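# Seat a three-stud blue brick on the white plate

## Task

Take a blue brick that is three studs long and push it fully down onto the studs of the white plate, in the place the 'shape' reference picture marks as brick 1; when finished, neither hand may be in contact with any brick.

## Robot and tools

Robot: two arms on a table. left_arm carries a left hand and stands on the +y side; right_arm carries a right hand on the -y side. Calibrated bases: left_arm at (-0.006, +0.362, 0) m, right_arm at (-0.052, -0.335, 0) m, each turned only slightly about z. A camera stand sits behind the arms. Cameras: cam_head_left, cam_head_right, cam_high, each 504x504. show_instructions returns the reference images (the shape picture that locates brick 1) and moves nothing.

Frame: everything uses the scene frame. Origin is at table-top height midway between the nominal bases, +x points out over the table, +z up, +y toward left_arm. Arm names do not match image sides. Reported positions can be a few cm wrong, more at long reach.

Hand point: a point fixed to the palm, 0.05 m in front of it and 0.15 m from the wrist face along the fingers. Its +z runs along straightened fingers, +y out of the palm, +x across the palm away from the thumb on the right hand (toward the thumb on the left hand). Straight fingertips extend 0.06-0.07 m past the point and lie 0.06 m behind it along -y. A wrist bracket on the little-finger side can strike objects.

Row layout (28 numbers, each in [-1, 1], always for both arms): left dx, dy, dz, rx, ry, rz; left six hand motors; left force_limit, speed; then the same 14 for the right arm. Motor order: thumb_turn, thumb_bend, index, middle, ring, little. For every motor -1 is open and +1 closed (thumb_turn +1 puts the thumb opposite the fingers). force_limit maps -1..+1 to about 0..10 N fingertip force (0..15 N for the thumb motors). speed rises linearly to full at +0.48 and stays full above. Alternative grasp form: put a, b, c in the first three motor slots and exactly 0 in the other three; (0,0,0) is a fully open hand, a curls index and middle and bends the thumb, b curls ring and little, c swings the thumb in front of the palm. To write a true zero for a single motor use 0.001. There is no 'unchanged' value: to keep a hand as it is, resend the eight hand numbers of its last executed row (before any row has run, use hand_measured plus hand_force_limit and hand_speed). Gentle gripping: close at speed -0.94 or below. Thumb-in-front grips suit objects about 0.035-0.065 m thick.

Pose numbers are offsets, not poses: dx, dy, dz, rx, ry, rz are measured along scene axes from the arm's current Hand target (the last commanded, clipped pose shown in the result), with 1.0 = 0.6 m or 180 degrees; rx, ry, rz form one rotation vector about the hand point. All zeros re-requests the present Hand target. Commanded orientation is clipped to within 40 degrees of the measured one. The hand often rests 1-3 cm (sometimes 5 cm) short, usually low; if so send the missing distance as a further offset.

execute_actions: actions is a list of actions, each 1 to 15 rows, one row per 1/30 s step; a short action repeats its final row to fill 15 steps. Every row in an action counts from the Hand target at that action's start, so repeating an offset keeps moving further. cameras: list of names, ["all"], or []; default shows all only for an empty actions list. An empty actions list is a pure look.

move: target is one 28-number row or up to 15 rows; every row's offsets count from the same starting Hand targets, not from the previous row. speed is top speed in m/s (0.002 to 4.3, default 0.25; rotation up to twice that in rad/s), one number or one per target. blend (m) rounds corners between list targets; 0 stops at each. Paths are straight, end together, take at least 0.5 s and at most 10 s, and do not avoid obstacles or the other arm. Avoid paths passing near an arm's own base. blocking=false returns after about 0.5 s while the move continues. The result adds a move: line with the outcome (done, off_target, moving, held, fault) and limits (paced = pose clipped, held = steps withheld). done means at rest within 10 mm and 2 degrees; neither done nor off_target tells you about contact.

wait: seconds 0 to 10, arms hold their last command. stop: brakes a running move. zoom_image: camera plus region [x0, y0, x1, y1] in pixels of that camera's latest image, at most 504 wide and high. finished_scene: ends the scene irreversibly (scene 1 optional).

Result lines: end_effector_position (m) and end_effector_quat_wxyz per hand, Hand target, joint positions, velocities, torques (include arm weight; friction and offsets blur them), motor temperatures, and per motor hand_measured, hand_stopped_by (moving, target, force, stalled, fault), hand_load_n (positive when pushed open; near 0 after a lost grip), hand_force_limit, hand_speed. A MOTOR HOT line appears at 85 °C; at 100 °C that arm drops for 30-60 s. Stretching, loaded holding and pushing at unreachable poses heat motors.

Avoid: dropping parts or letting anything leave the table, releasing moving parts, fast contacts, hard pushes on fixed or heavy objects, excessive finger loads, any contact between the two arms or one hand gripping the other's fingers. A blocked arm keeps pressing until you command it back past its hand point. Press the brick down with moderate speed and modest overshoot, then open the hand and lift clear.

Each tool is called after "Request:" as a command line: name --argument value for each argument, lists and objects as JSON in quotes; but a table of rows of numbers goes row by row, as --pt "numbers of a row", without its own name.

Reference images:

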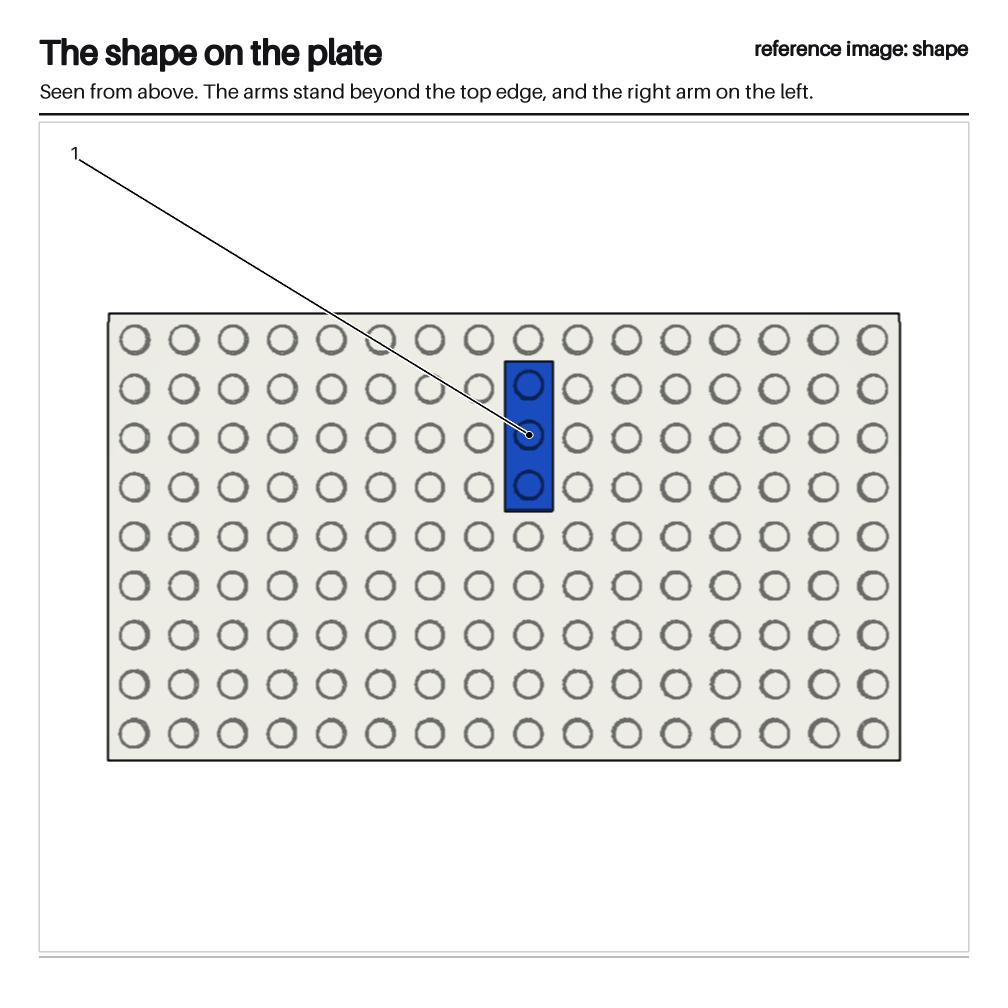

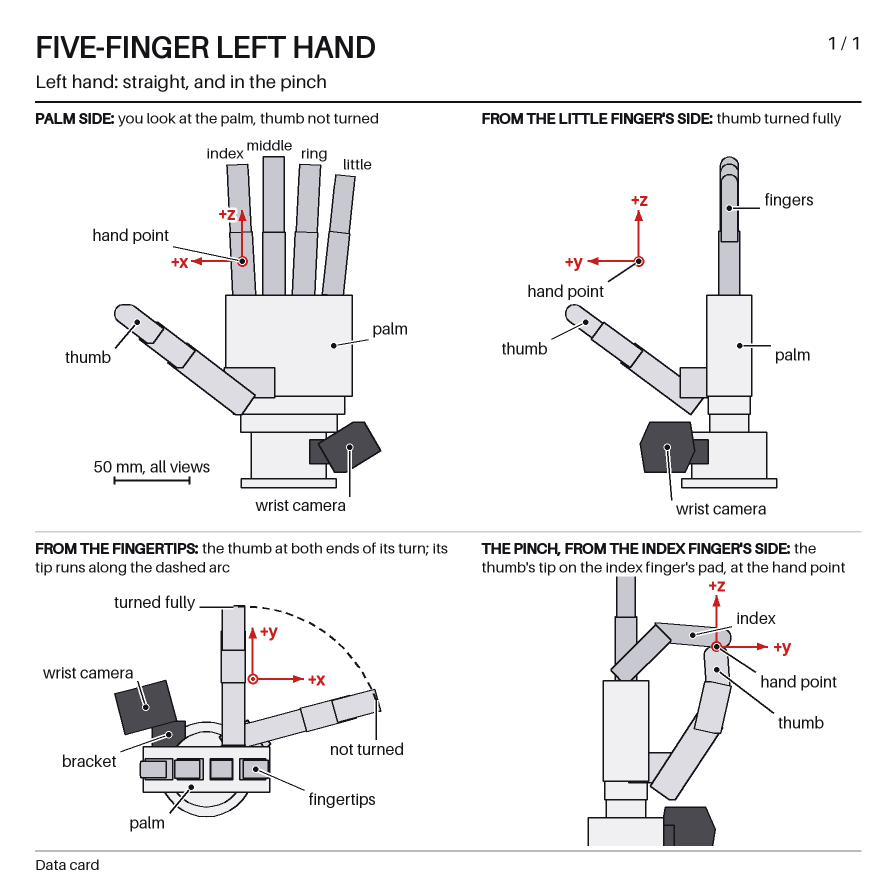

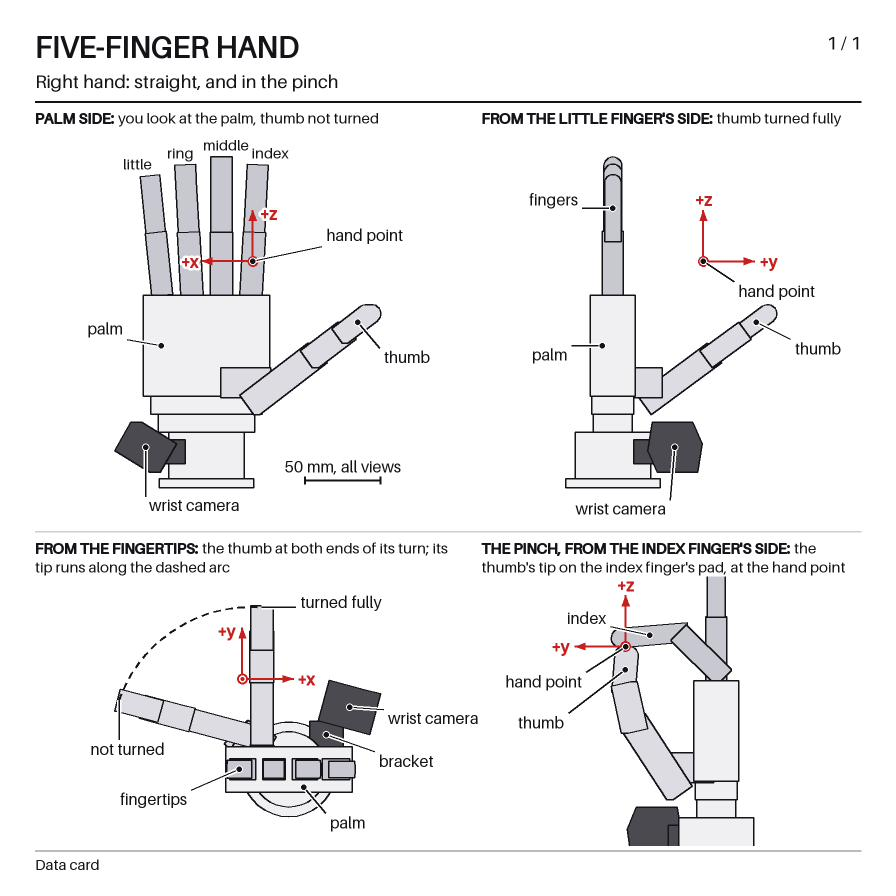

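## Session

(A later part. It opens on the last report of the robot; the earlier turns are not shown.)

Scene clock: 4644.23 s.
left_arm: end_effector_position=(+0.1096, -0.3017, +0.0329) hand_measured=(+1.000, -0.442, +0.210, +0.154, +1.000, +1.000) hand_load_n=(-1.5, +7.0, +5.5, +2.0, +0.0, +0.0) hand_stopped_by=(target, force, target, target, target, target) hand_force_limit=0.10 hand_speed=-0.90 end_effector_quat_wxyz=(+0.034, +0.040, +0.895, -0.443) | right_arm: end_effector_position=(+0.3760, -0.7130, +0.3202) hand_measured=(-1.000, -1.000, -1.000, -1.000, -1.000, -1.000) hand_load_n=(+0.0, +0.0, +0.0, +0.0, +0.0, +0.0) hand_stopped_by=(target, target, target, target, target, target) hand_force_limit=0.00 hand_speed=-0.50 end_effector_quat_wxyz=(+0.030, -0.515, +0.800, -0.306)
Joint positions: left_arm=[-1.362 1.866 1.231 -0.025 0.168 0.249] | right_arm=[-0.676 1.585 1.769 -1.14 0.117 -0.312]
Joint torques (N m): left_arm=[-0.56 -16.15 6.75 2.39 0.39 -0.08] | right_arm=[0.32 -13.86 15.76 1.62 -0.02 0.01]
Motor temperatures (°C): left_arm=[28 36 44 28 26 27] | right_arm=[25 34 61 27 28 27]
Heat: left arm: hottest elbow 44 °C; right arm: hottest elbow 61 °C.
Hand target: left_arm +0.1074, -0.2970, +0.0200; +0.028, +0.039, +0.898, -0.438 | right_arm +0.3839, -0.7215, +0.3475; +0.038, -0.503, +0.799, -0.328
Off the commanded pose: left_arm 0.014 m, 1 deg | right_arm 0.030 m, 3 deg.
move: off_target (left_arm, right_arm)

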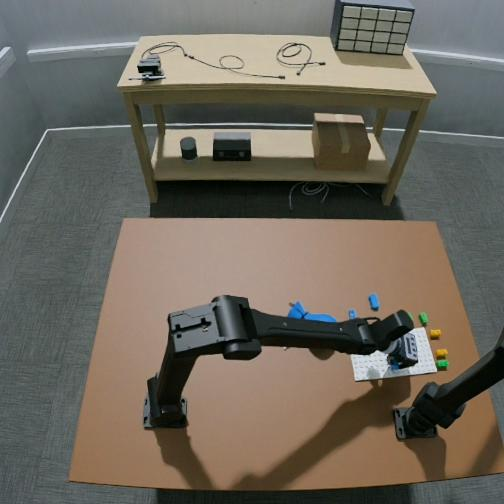

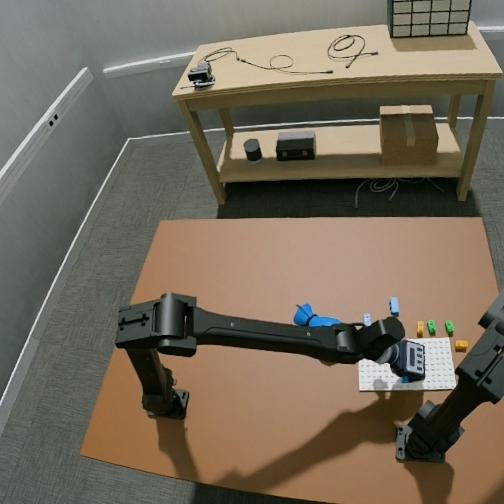

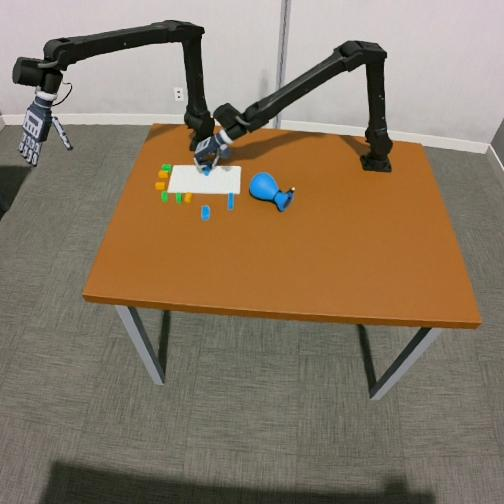

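Request:
move --pt "0.0 0.0 0.11 0 0 0 1 -0.3 0.21 0.155 1 1 0.1 -0.9 0 0 0 0 0 0 0 0 0 0 0 0 0 -0.5" --pt "0.0157 0.01 0.135 0 0 0 1 -0.3 0.21 0.155 1 1 0.1 -0.9 0 0 0 0 0 0 0 0 0 0 0 0 0 -0.5" --pt "-0.0073 -0.0113 0.075 0 0 0 1 -0.3 0.21 0.155 1 1 0.1 -0.9 0 0 0 0 0 0 0 0 0 0 0 0 0 -0.5" --pt "-0.0073 -0.0113 0.013 0 0 0 1 -0.3 0.21 0.155 1 1 0.1 -0.9 0 0 0 0 0 0 0 0 0 0 0 0 0 -0.5" --speed '[0.1, 0.1, 0.1, 0.06]' --blend '[0.01, 0, 0.01, 0]' --cameras '["cam_head_left", "cam_head_right", "cam_high"]'

Request:
zoom_image --camera "cam_head_right" --region '[390, 358, 416, 390]'

Request:
zoom_image --camera "cam_head_left" --region '[380, 348, 406, 380]'

Request:
zoom_image --camera "cam_high" --region '[195, 160, 223, 188]'

Scene clock: 4663.23 s.
left_arm: end_effector_position=(+0.1093, -0.2961, +0.0342) hand_measured=(+1.000, -0.442, +0.210, +0.154, +1.000, +1.000) hand_load_n=(-1.0, +9.0, +4.0, +2.0, +0.0, +0.5) hand_stopped_by=(target, force, target, target, target, target) hand_force_limit=0.10 hand_speed=-0.90 end_effector_quat_wxyz=(+0.031, +0.038, +0.899, -0.435) | right_arm: end_effector_position=(+0.3760, -0.7130, +0.3202) hand_measured=(-1.000, -1.000, -1.000, -1.000, -1.000, -1.000) hand_load_n=(+0.0, +0.0, +0.0, +0.0, -0.5, +0.0) hand_stopped_by=(target, target, target, target, target, target) hand_force_limit=0.00 hand_speed=-0.50 end_effector_quat_wxyz=(+0.030, -0.515, +0.800, -0.306)
Joint positions: left_arm=[-1.36 1.857 1.231 -0.055 0.17 0.249] | right_arm=[-0.676 1.585 1.769 -1.14 0.117 -0.312]
Joint torques (N m): left_arm=[-1.79 -15.27 8.4 2.69 0.03 -0.13] | right_arm=[-0.09 -13.51 15.69 1.54 0 -0.03]
Motor temperatures (°C): left_arm=[28 36 43 28 27 27] | right_arm=[25 34 61 27 28 27]
Heat: left arm: hottest elbow 43 °C; right arm: hottest elbow 61 °C.
Hand target: left_arm +0.1031, -0.3038, +0.0278; +0.028, +0.039, +0.898, -0.438 | right_arm +0.3839, -0.7215, +0.3475; +0.038, -0.503, +0.799, -0.328
Off the commanded pose: left_arm 0.012 m, 1 deg | right_arm 0.030 m, 3 deg.
move: off_target (left_arm, right_arm); blend cut to 0.0094 m at target 1

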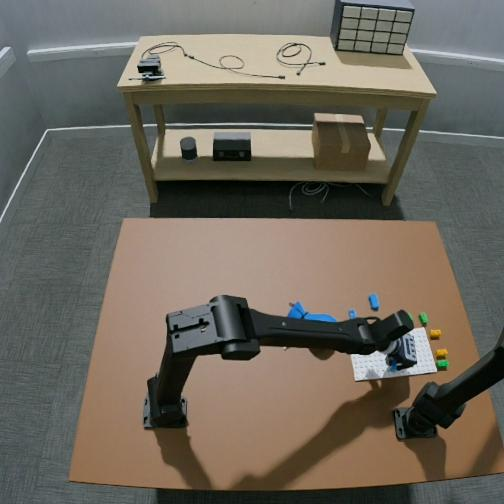

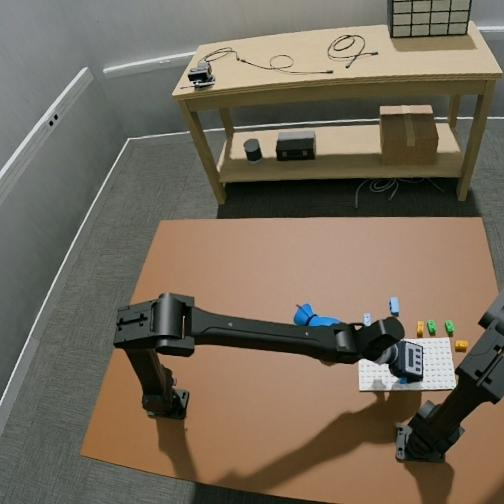

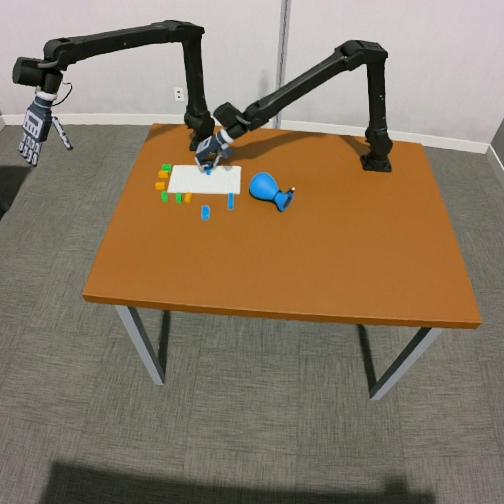

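Scaled by 15.750.

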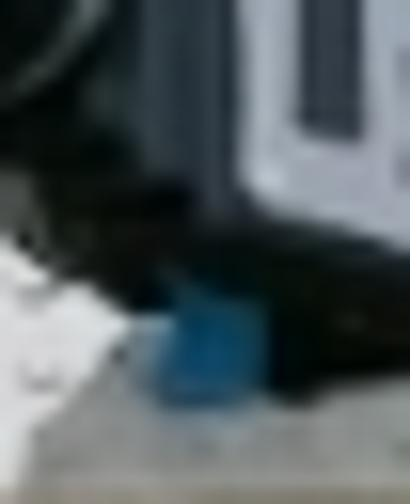

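Scaled by 15.750.

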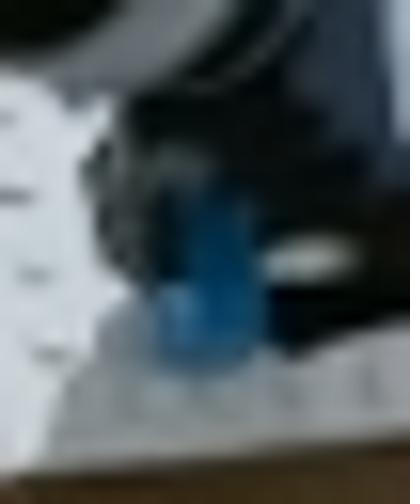

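Scaled by 18.000.

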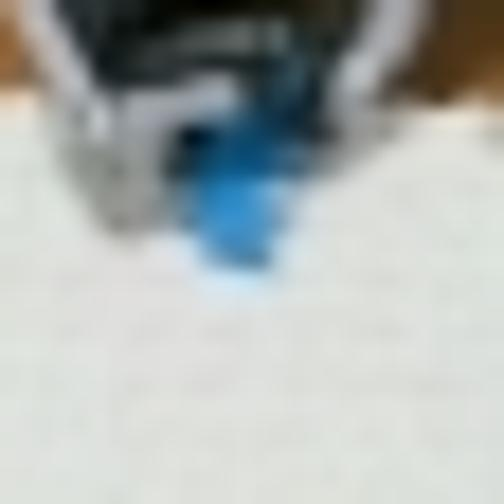

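Request:
zoom_image --camera "cam_head_right" --region '[394, 370, 412, 388]'

Request:
zoom_image --camera "cam_head_left" --region '[384, 356, 402, 374]'

Request:
zoom_image --camera "cam_high" --region '[198, 160, 216, 178]'

Scaled by 28.000.

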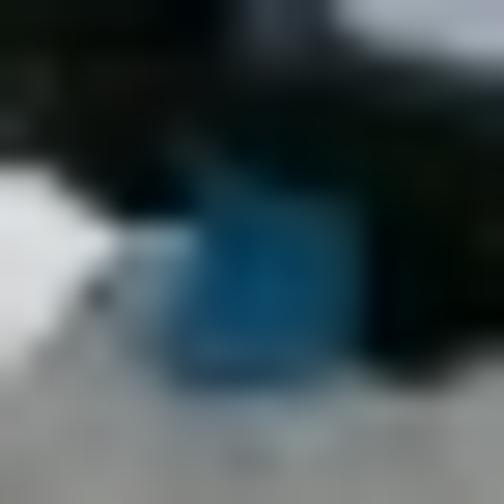

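Scaled by 28.000.

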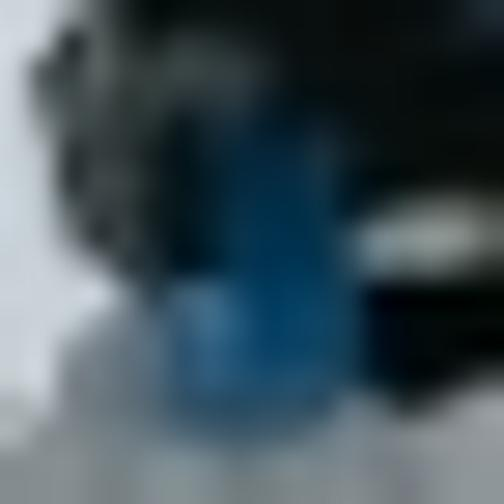

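Scaled by 28.000.

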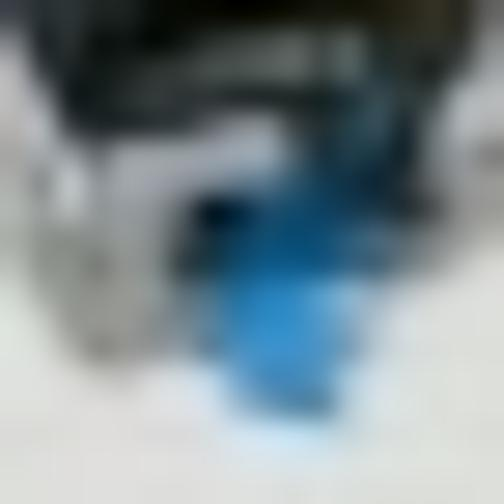

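Request:
move --pt "0.0 0.0 0.1 0 0 0 1 -0.3 0.21 0.155 1 1 0.1 -0.9 0 0 0 0 0 0 0 0 0 0 0 0 0 -0.5" --pt "0.028 0.016 0.12 0 0 0 1 -0.3 0.21 0.155 1 1 0.1 -0.9 0 0 0 0 0 0 0 0 0 0 0 0 0 -0.5" --pt "0.0053 -0.002 0.06 0 0 0 1 -0.3 0.21 0.155 1 1 0.1 -0.9 0 0 0 0 0 0 0 0 0 0 0 0 0 -0.5" --pt "0.0053 -0.002 0.0 0 0 0 1 -0.3 0.21 0.155 1 1 0.1 -0.9 0 0 0 0 0 0 0 0 0 0 0 0 0 -0.5" --speed '[0.1, 0.1, 0.1, 0.06]' --blend '[0.009, 0, 0.009, 0]' --cameras '["cam_head_left", "cam_head_right", "cam_high"]'

Request:
zoom_image --camera "cam_head_right" --region '[394, 370, 412, 388]'

Request:
zoom_image --camera "cam_head_left" --region '[384, 356, 402, 374]'

Request:
zoom_image --camera "cam_high" --region '[198, 160, 216, 178]'

Scene clock: 4698.27 s.
left_arm: end_effector_position=(+0.1125, -0.2964, +0.0341) hand_measured=(+1.000, -0.442, +0.210, +0.154, +1.000, +1.000) hand_load_n=(-1.0, +8.5, +4.0, +2.0, +0.0, +0.0) hand_stopped_by=(target, force, target, target, target, target) hand_force_limit=0.10 hand_speed=-0.90 end_effector_quat_wxyz=(+0.030, +0.037, +0.900, -0.434) | right_arm: end_effector_position=(+0.3760, -0.7130, +0.3202) hand_measured=(-1.000, -1.000, -1.000, -1.000, -1.000, -1.000) hand_load_n=(+0.0, +0.0, +0.0, +0.0, +0.0, +0.0) hand_stopped_by=(target, target, target, target, target, target) hand_force_limit=0.00 hand_speed=-0.50 end_effector_quat_wxyz=(+0.030, -0.515, +0.800, -0.306)
Joint positions: left_arm=[-1.354 1.859 1.235 -0.058 0.175 0.249] | right_arm=[-0.676 1.585 1.769 -1.14 0.117 -0.312]
Joint torques (N m): left_arm=[-1.85 -15.33 8.57 2.81 0.01 -0.11] | right_arm=[0.38 -13.8 15.69 1.52 -0.05 -0.06]
Motor temperatures (°C): left_arm=[28 37 43 28 26 27] | right_arm=[25 34 61 27 28 27]
Heat: left arm: hottest elbow 43 °C; right arm: hottest elbow 61 °C.
Hand target: left_arm +0.1062, -0.3049, +0.0277; +0.028, +0.039, +0.898, -0.438 | right_arm +0.3839, -0.7215, +0.3475; +0.038, -0.503, +0.799, -0.328
Off the commanded pose: left_arm 0.012 m, 1 deg | right_arm 0.030 m, 3 deg.
move: off_target (left_arm, right_arm)

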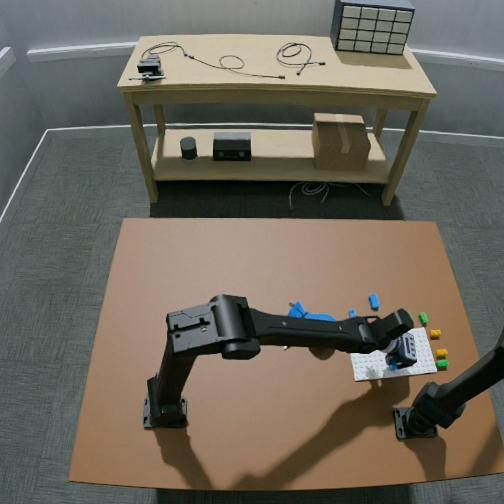

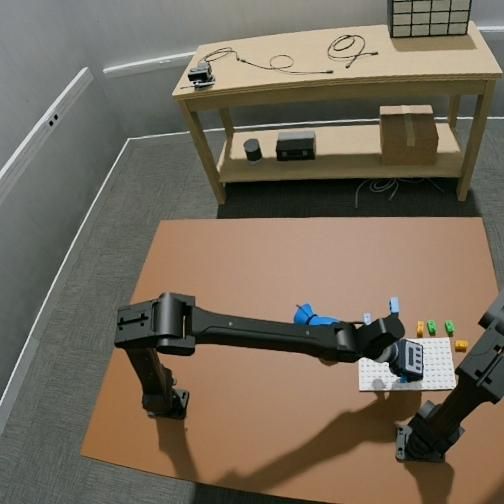

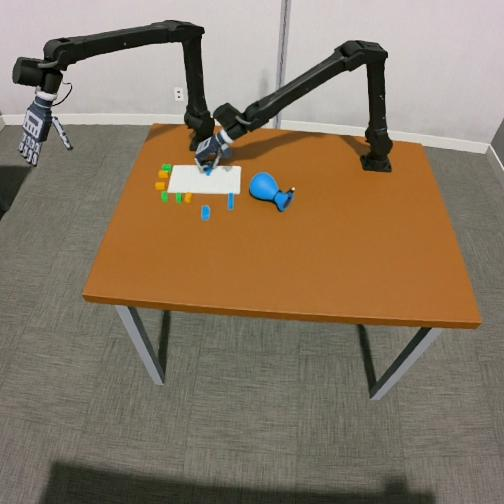

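Scaled by 28.000.

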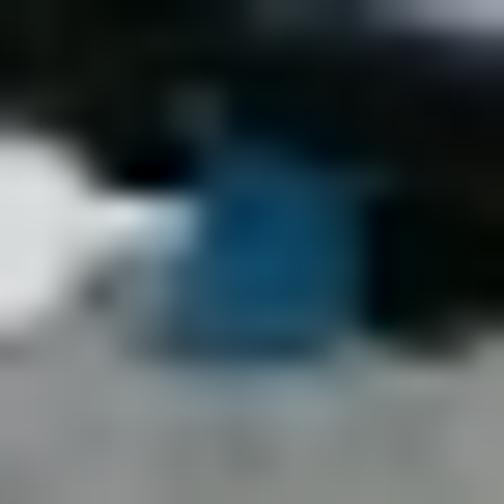

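Scaled by 28.000.

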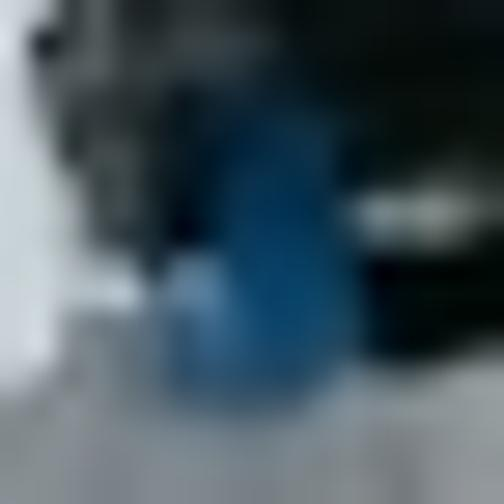

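Scaled by 28.000.

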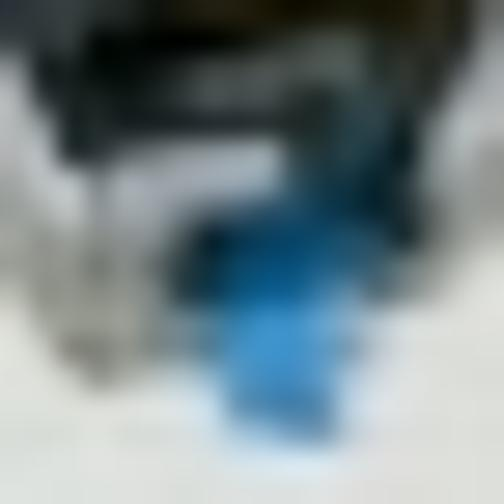

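Request:
move --target '[0.0, -0.003, -0.012, 0, 0, 0, 1, -0.3, 0.21, 0.155, 1, 1, 0.1, -0.9, 0,0,0,0,0,0, 0,0,0,0,0,0, 0,-0.5]' --speed 0.04 --cameras '["cam_head_left", "cam_head_right", "cam_high"]'

Request:
zoom_image --camera "cam_head_right" --region '[394, 370, 412, 388]'

Request:
zoom_image --camera "cam_head_left" --region '[384, 356, 402, 374]'

Request:
zoom_image --camera "cam_high" --region '[198, 160, 216, 178]'

Scene clock: 4711.30 s.
left_arm: end_effector_position=(+0.1130, -0.2995, +0.0336) hand_measured=(+1.000, -0.442, +0.210, +0.154, +1.000, +1.000) hand_load_n=(-1.5, +8.5, +3.5, +2.0, +0.0, +0.0) hand_stopped_by=(target, force, target, target, target, target) hand_force_limit=0.10 hand_speed=-0.90 end_effector_quat_wxyz=(+0.031, +0.037, +0.897, -0.439) | right_arm: end_effector_position=(+0.3760, -0.7130, +0.3202) hand_measured=(-1.000, -1.000, -1.000, -1.000, -1.000, -1.000) hand_load_n=(+0.0, +0.0, +0.0, +0.0, +0.0, +0.0) hand_stopped_by=(target, target, target, target, target, target) hand_force_limit=0.00 hand_speed=-0.50 end_effector_quat_wxyz=(+0.030, -0.515, +0.800, -0.306)
Joint positions: left_arm=[-1.355 1.864 1.235 -0.041 0.175 0.249] | right_arm=[-0.676 1.585 1.769 -1.14 0.117 -0.312]
Joint torques (N m): left_arm=[-1.73 -14.56 8.54 2.65 -0.01 -0.11] | right_arm=[0.26 -13.8 15.73 1.59 -0.02 -0.03]
Motor temperatures (°C): left_arm=[28 35 43 28 26 27] | right_arm=[25 34 61 27 28 27]
Heat: left arm: hottest elbow 43 °C; right arm: hottest elbow 61 °C.
Hand target: left_arm +0.1062, -0.3068, +0.0206; +0.028, +0.039, +0.898, -0.438 | right_arm +0.3839, -0.7215, +0.3475; +0.038, -0.503, +0.799, -0.328
Off the commanded pose: left_arm 0.016 m, 0 deg | right_arm 0.030 m, 3 deg.
move: off_target (left_arm, right_arm)

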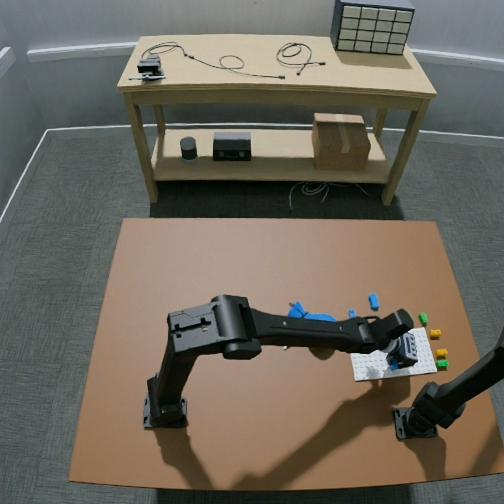

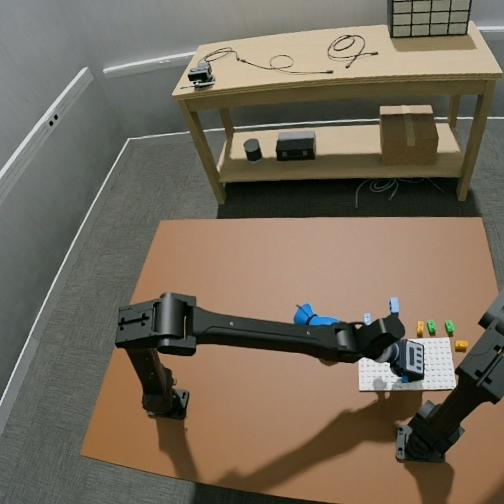

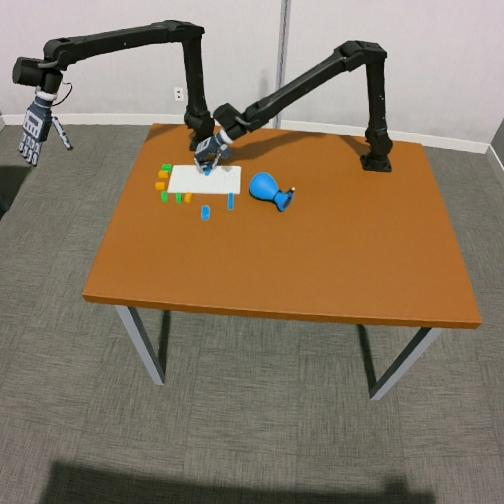

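Scaled by 28.000.

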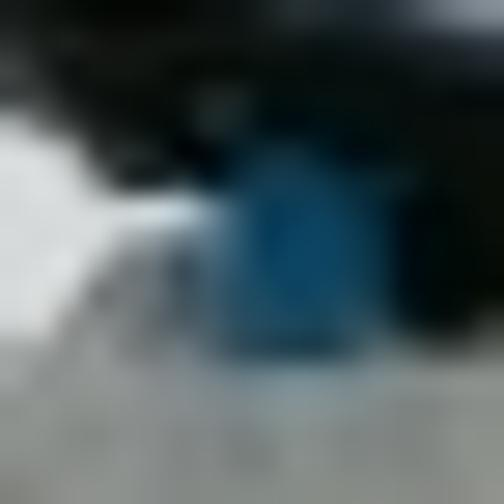

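Scaled by 28.000.

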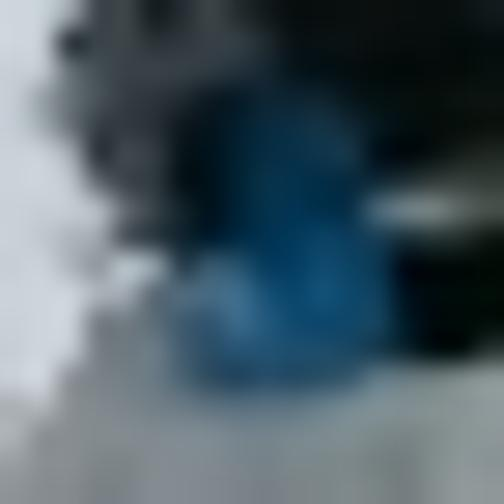

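Scaled by 28.000.

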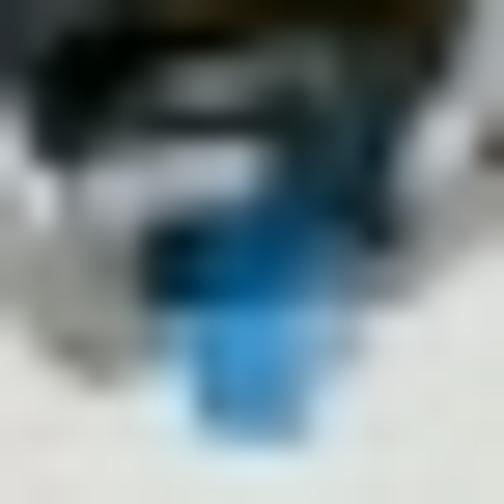

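Request:
zoom_image --camera "cam_high" --region '[160, 158, 204, 202]'

Request:
zoom_image --camera "cam_high" --region '[204, 158, 248, 202]'

Scaled by 11.455.

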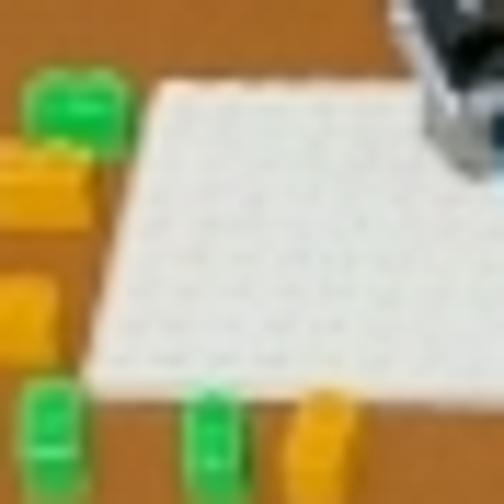

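Scaled by 11.455.

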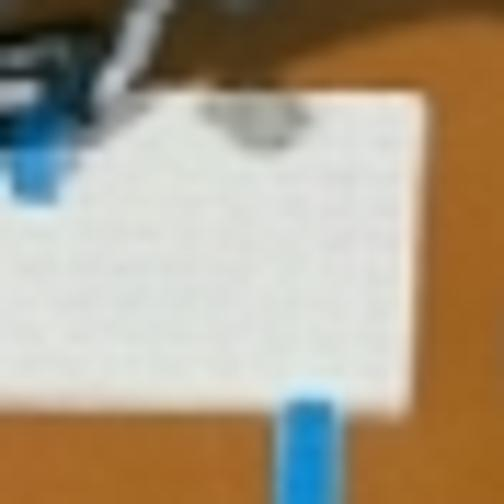

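Request:
zoom_image --camera "cam_head_left" --region '[340, 322, 400, 386]'

Request:
zoom_image --camera "cam_head_left" --region '[390, 322, 450, 386]'

Request:
zoom_image --camera "cam_head_right" --region '[350, 330, 410, 394]'

Request:
zoom_image --camera "cam_head_right" --region '[404, 330, 464, 394]'

Scaled by 7.875.

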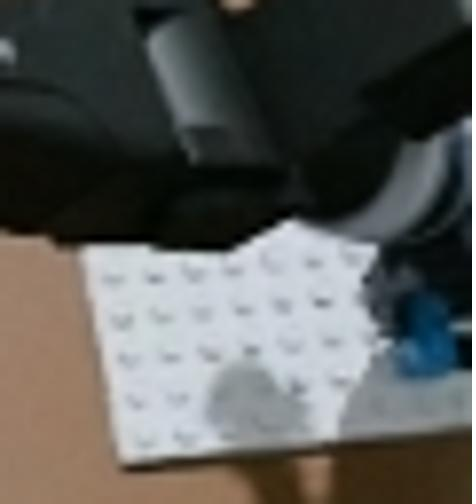

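Scaled by 7.875.

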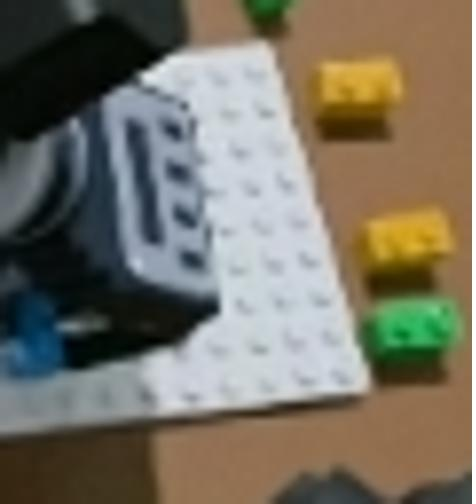

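Scaled by 7.875.

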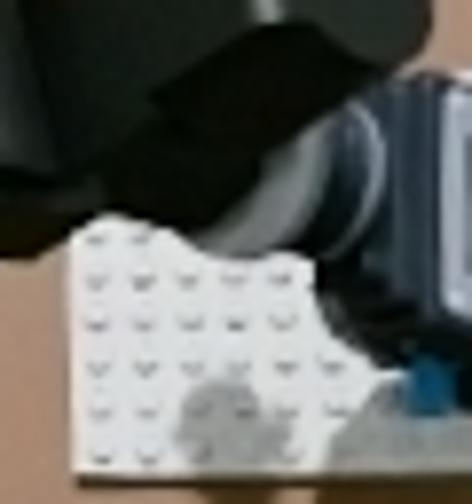

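Scaled by 7.875.

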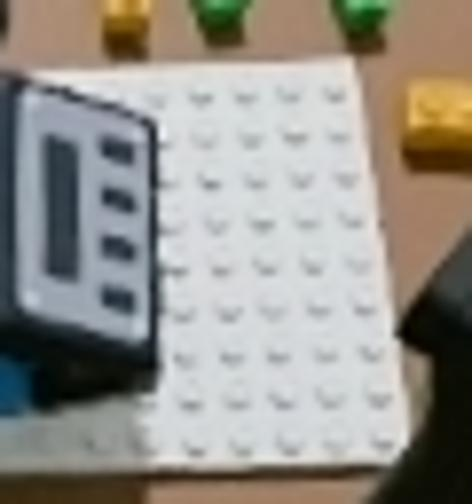

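Request:
move --target '[0.0, 0.02, -0.06, 0.03, 0, 0, 1, -0.3, 0.21, 0.155, 1, 1, 0.1, -0.9, 0,0,0,0,0,0, 0,0,0,0,0,0, 0,-0.5]' --speed 0.05

Scene clock: 4762.43 s.
left_arm: end_effector_position=(+0.1115, -0.2998, +0.0271) hand_measured=(+1.000, -0.442, +0.210, +0.154, +1.000, +1.000) hand_load_n=(+0.0, +9.0, +5.5, +0.5, +0.0, +0.0) hand_stopped_by=(target, force, target, target, target, target) hand_force_limit=0.10 hand_speed=-0.90 end_effector_quat_wxyz=(+0.033, +0.037, +0.901, -0.432) | right_arm: end_effector_position=(+0.3760, -0.7130, +0.3202) hand_measured=(-1.000, -1.000, -1.000, -1.000, -1.000, -1.000) hand_load_n=(+0.0, +0.0, +0.0, +0.0, +0.0, +0.0) hand_stopped_by=(target, target, target, target, target, target) hand_force_limit=0.00 hand_speed=-0.50 end_effector_quat_wxyz=(+0.030, -0.515, +0.800, -0.306)
Joint positions: left_arm=[-1.36 1.876 1.242 -0.052 0.164 0.249] | right_arm=[-0.676 1.585 1.769 -1.14 0.117 -0.312]
Joint torques (N m): left_arm=[-1.55 -11.69 8.73 0.64 -0.17 0.03] | right_arm=[0.32 -13.57 15.76 1.55 -0.02 -0.02]
Motor temperatures (°C): left_arm=[28 34 44 28 26 27] | right_arm=[25 34 61 27 28 27]
Heat: left arm: hottest elbow 44 °C; right arm: hottest elbow 61 °C.
Hand target: left_arm +0.1062, -0.2948, -0.0154; +0.026, +0.040, +0.917, -0.395 | right_arm +0.3839, -0.7215, +0.3475; +0.038, -0.503, +0.799, -0.328
Off the commanded pose: left_arm 0.043 m, 5 deg | right_arm 0.030 m, 3 deg.
move: off_target (left_arm, right_arm)

Request:
wait --seconds 0.1 --cameras '["cam_head_left", "cam_head_right", "cam_high"]'

Request:
zoom_image --camera "cam_head_right" --region '[394, 370, 412, 388]'

Request:
zoom_image --camera "cam_head_left" --region '[384, 356, 402, 374]'

Request:
zoom_image --camera "cam_high" --region '[198, 160, 216, 178]'

Scene clock: 4767.47 s.
left_arm: end_effector_position=(+0.1116, -0.2999, +0.0273) hand_measured=(+1.000, -0.442, +0.210, +0.154, +1.000, +1.000) hand_load_n=(+0.0, +9.0, +5.5, +0.0, +0.0, +0.0) hand_stopped_by=(target, force, target, target, target, target) hand_force_limit=0.10 hand_speed=-0.90 end_effector_quat_wxyz=(+0.033, +0.037, +0.900, -0.432) | right_arm: end_effector_position=(+0.3760, -0.7130, +0.3202) hand_measured=(-1.000, -1.000, -1.000, -1.000, -1.000, -1.000) hand_load_n=(+0.0, +0.0, +0.0, +0.0, +0.0, +0.0) hand_stopped_by=(target, target, target, target, target, target) hand_force_limit=0.00 hand_speed=-0.50 end_effector_quat_wxyz=(+0.030, -0.515, +0.800, -0.306)
Joint positions: left_arm=[-1.36 1.876 1.243 -0.052 0.164 0.249] | right_arm=[-0.676 1.585 1.769 -1.14 0.117 -0.312]
Joint torques (N m): left_arm=[-1.49 -11.69 8.69 0.57 -0.17 0.04] | right_arm=[0.09 -14.1 15.61 1.62 -0.03 -0.01]
Motor temperatures (°C): left_arm=[28 35 44 28 26 27] | right_arm=[25 34 61 27 28 27]
Heat: left arm: hottest elbow 44 °C; right arm: hottest elbow 61 °C.
Hand target: left_arm +0.1062, -0.2950, -0.0153; +0.026, +0.040, +0.917, -0.396 | right_arm +0.3839, -0.7215, +0.3475; +0.038, -0.503, +0.799, -0.328
Off the commanded pose: left_arm 0.043 m, 5 deg | right_arm 0.030 m, 3 deg.
wait: 0.10 s; at rest from the start

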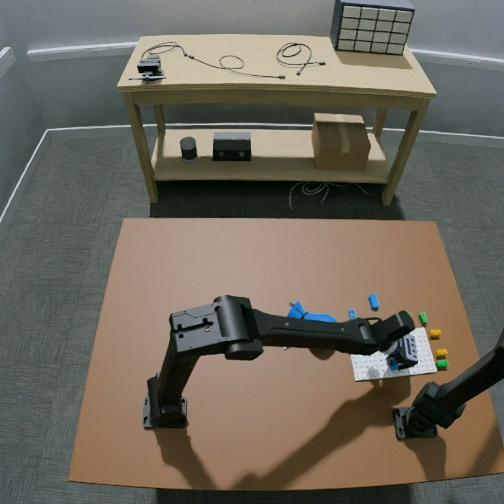

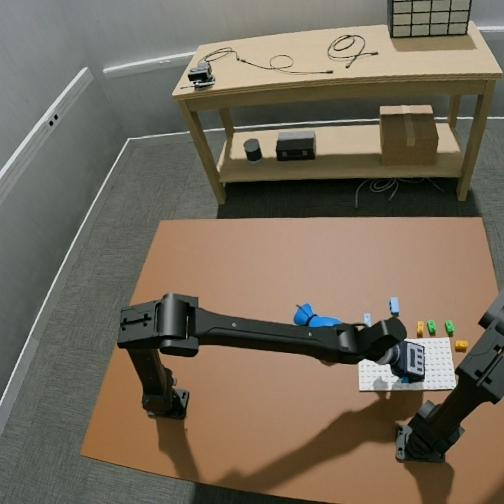

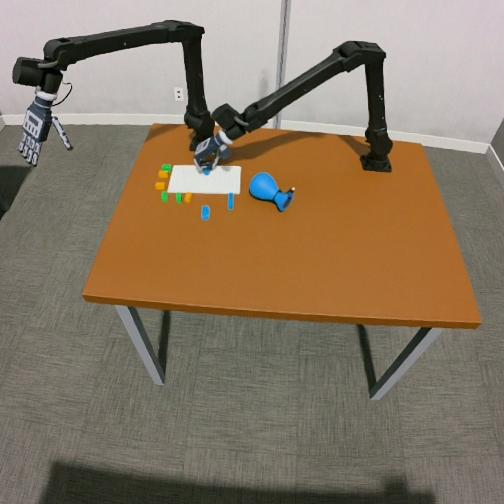

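Scaled by 28.000.

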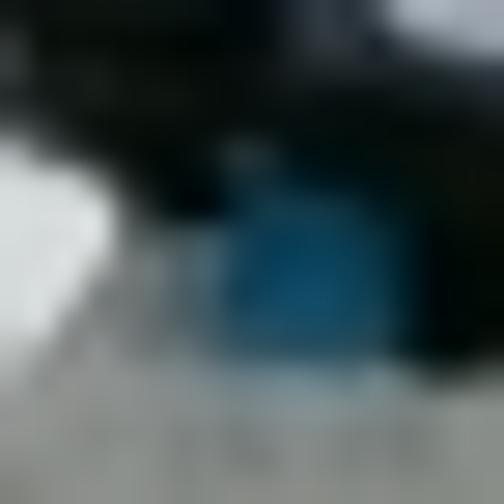

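Scaled by 28.000.

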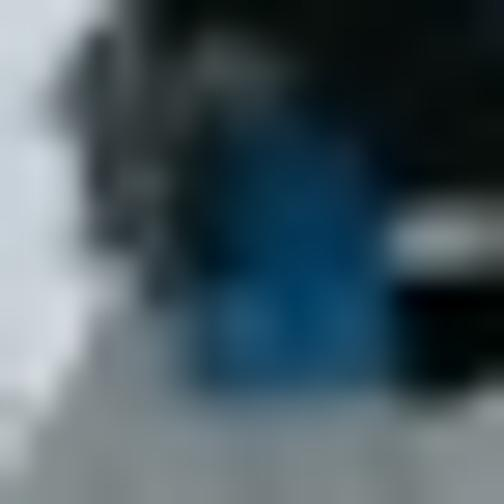

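Scaled by 28.000.

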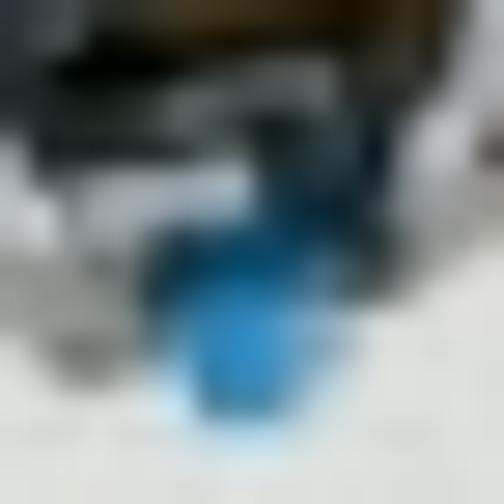

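Request:
move --target '[0.0, -0.01, 0.06, -0.03, 0, 0, 1, -0.3, 0.21, 0.155, 1, 1, 0.1, -0.9, 0,0,0,0,0,0, 0,0,0,0,0,0, 0,-0.5]' --speed 0.05 --cameras '["cam_head_left", "cam_head_right", "cam_high"]'

Request:
zoom_image --camera "cam_head_right" --region '[394, 370, 412, 388]'

Request:
zoom_image --camera "cam_high" --region '[198, 160, 216, 178]'

Scene clock: 4779.27 s.
left_arm: end_effector_position=(+0.1100, -0.3013, +0.0288) hand_measured=(+1.000, -0.442, +0.210, +0.154, +1.000, +1.000) hand_load_n=(+0.5, +8.0, +7.5, +0.0, +0.0, +0.0) hand_stopped_by=(target, force, target, target, target, target) hand_force_limit=0.10 hand_speed=-0.90 end_effector_quat_wxyz=(+0.030, +0.038, +0.898, -0.438) | right_arm: end_effector_position=(+0.3760, -0.7130, +0.3202) hand_measured=(-1.000, -1.000, -1.000, -1.000, -1.000, -1.000) hand_load_n=(+0.0, +0.0, +0.0, +0.0, +0.0, +0.0) hand_stopped_by=(target, target, target, target, target, target) hand_force_limit=0.00 hand_speed=-0.50 end_effector_quat_wxyz=(+0.030, -0.515, +0.800, -0.306)
Joint positions: left_arm=[-1.36 1.875 1.239 -0.038 0.173 0.246] | right_arm=[-0.676 1.585 1.769 -1.14 0.117 -0.312]
Joint torques (N m): left_arm=[-1.14 -16.5 6.99 2.8 0.13 -0.07] | right_arm=[0.26 -13.86 15.68 1.54 -0.02 -0.04]
Motor temperatures (°C): left_arm=[28 35 43 28 26 27] | right_arm=[25 34 61 27 28 27]
Heat: left arm: hottest elbow 43 °C; right arm: hottest elbow 61 °C.
Hand target: left_arm +0.1063, -0.3009, +0.0206; +0.028, +0.039, +0.898, -0.438 | right_arm +0.3839, -0.7215, +0.3475; +0.038, -0.503, +0.799, -0.328
Off the commanded pose: left_arm 0.009 m, 0 deg | right_arm 0.030 m, 3 deg.
move: off_target (right_arm)

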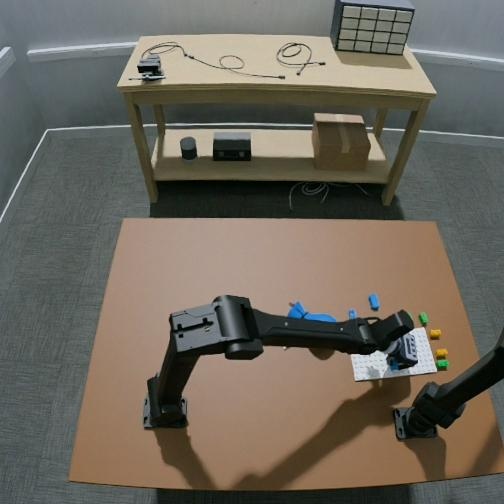

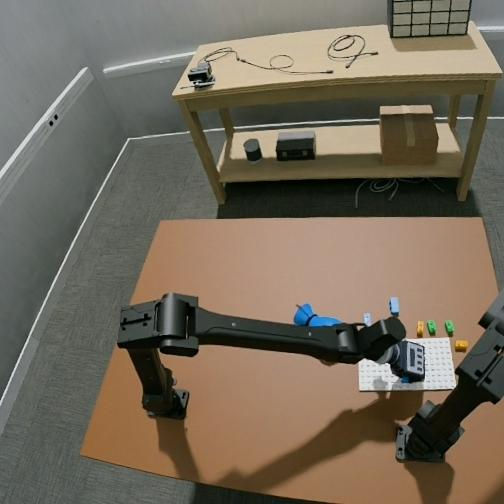

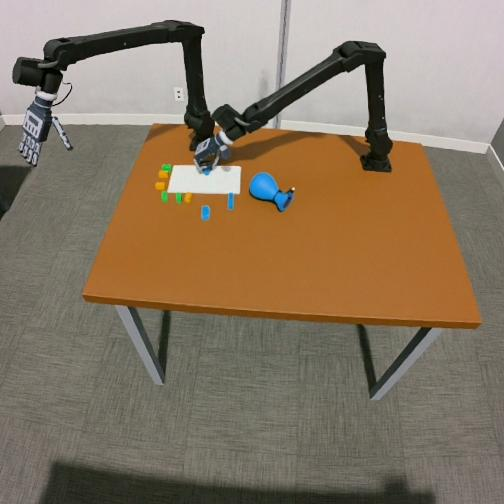

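Scaled by 28.000.

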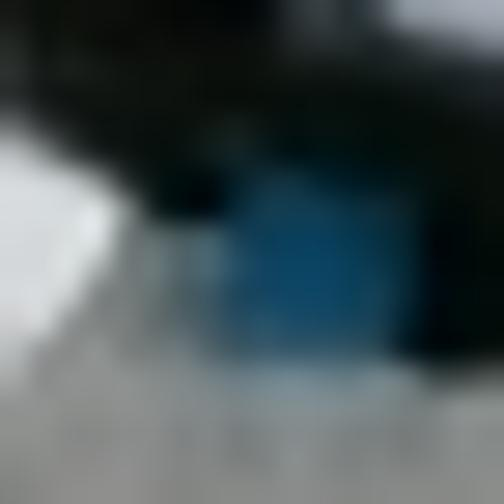

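Scaled by 28.000.

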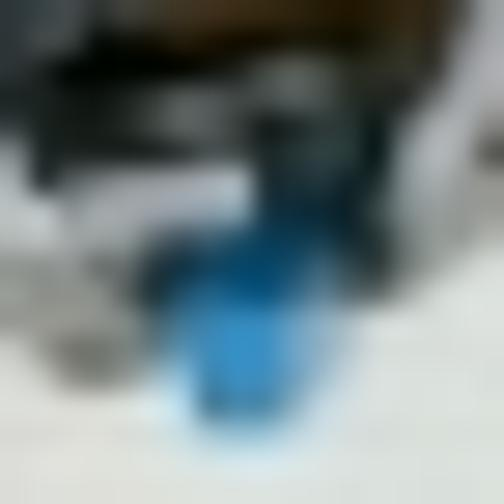

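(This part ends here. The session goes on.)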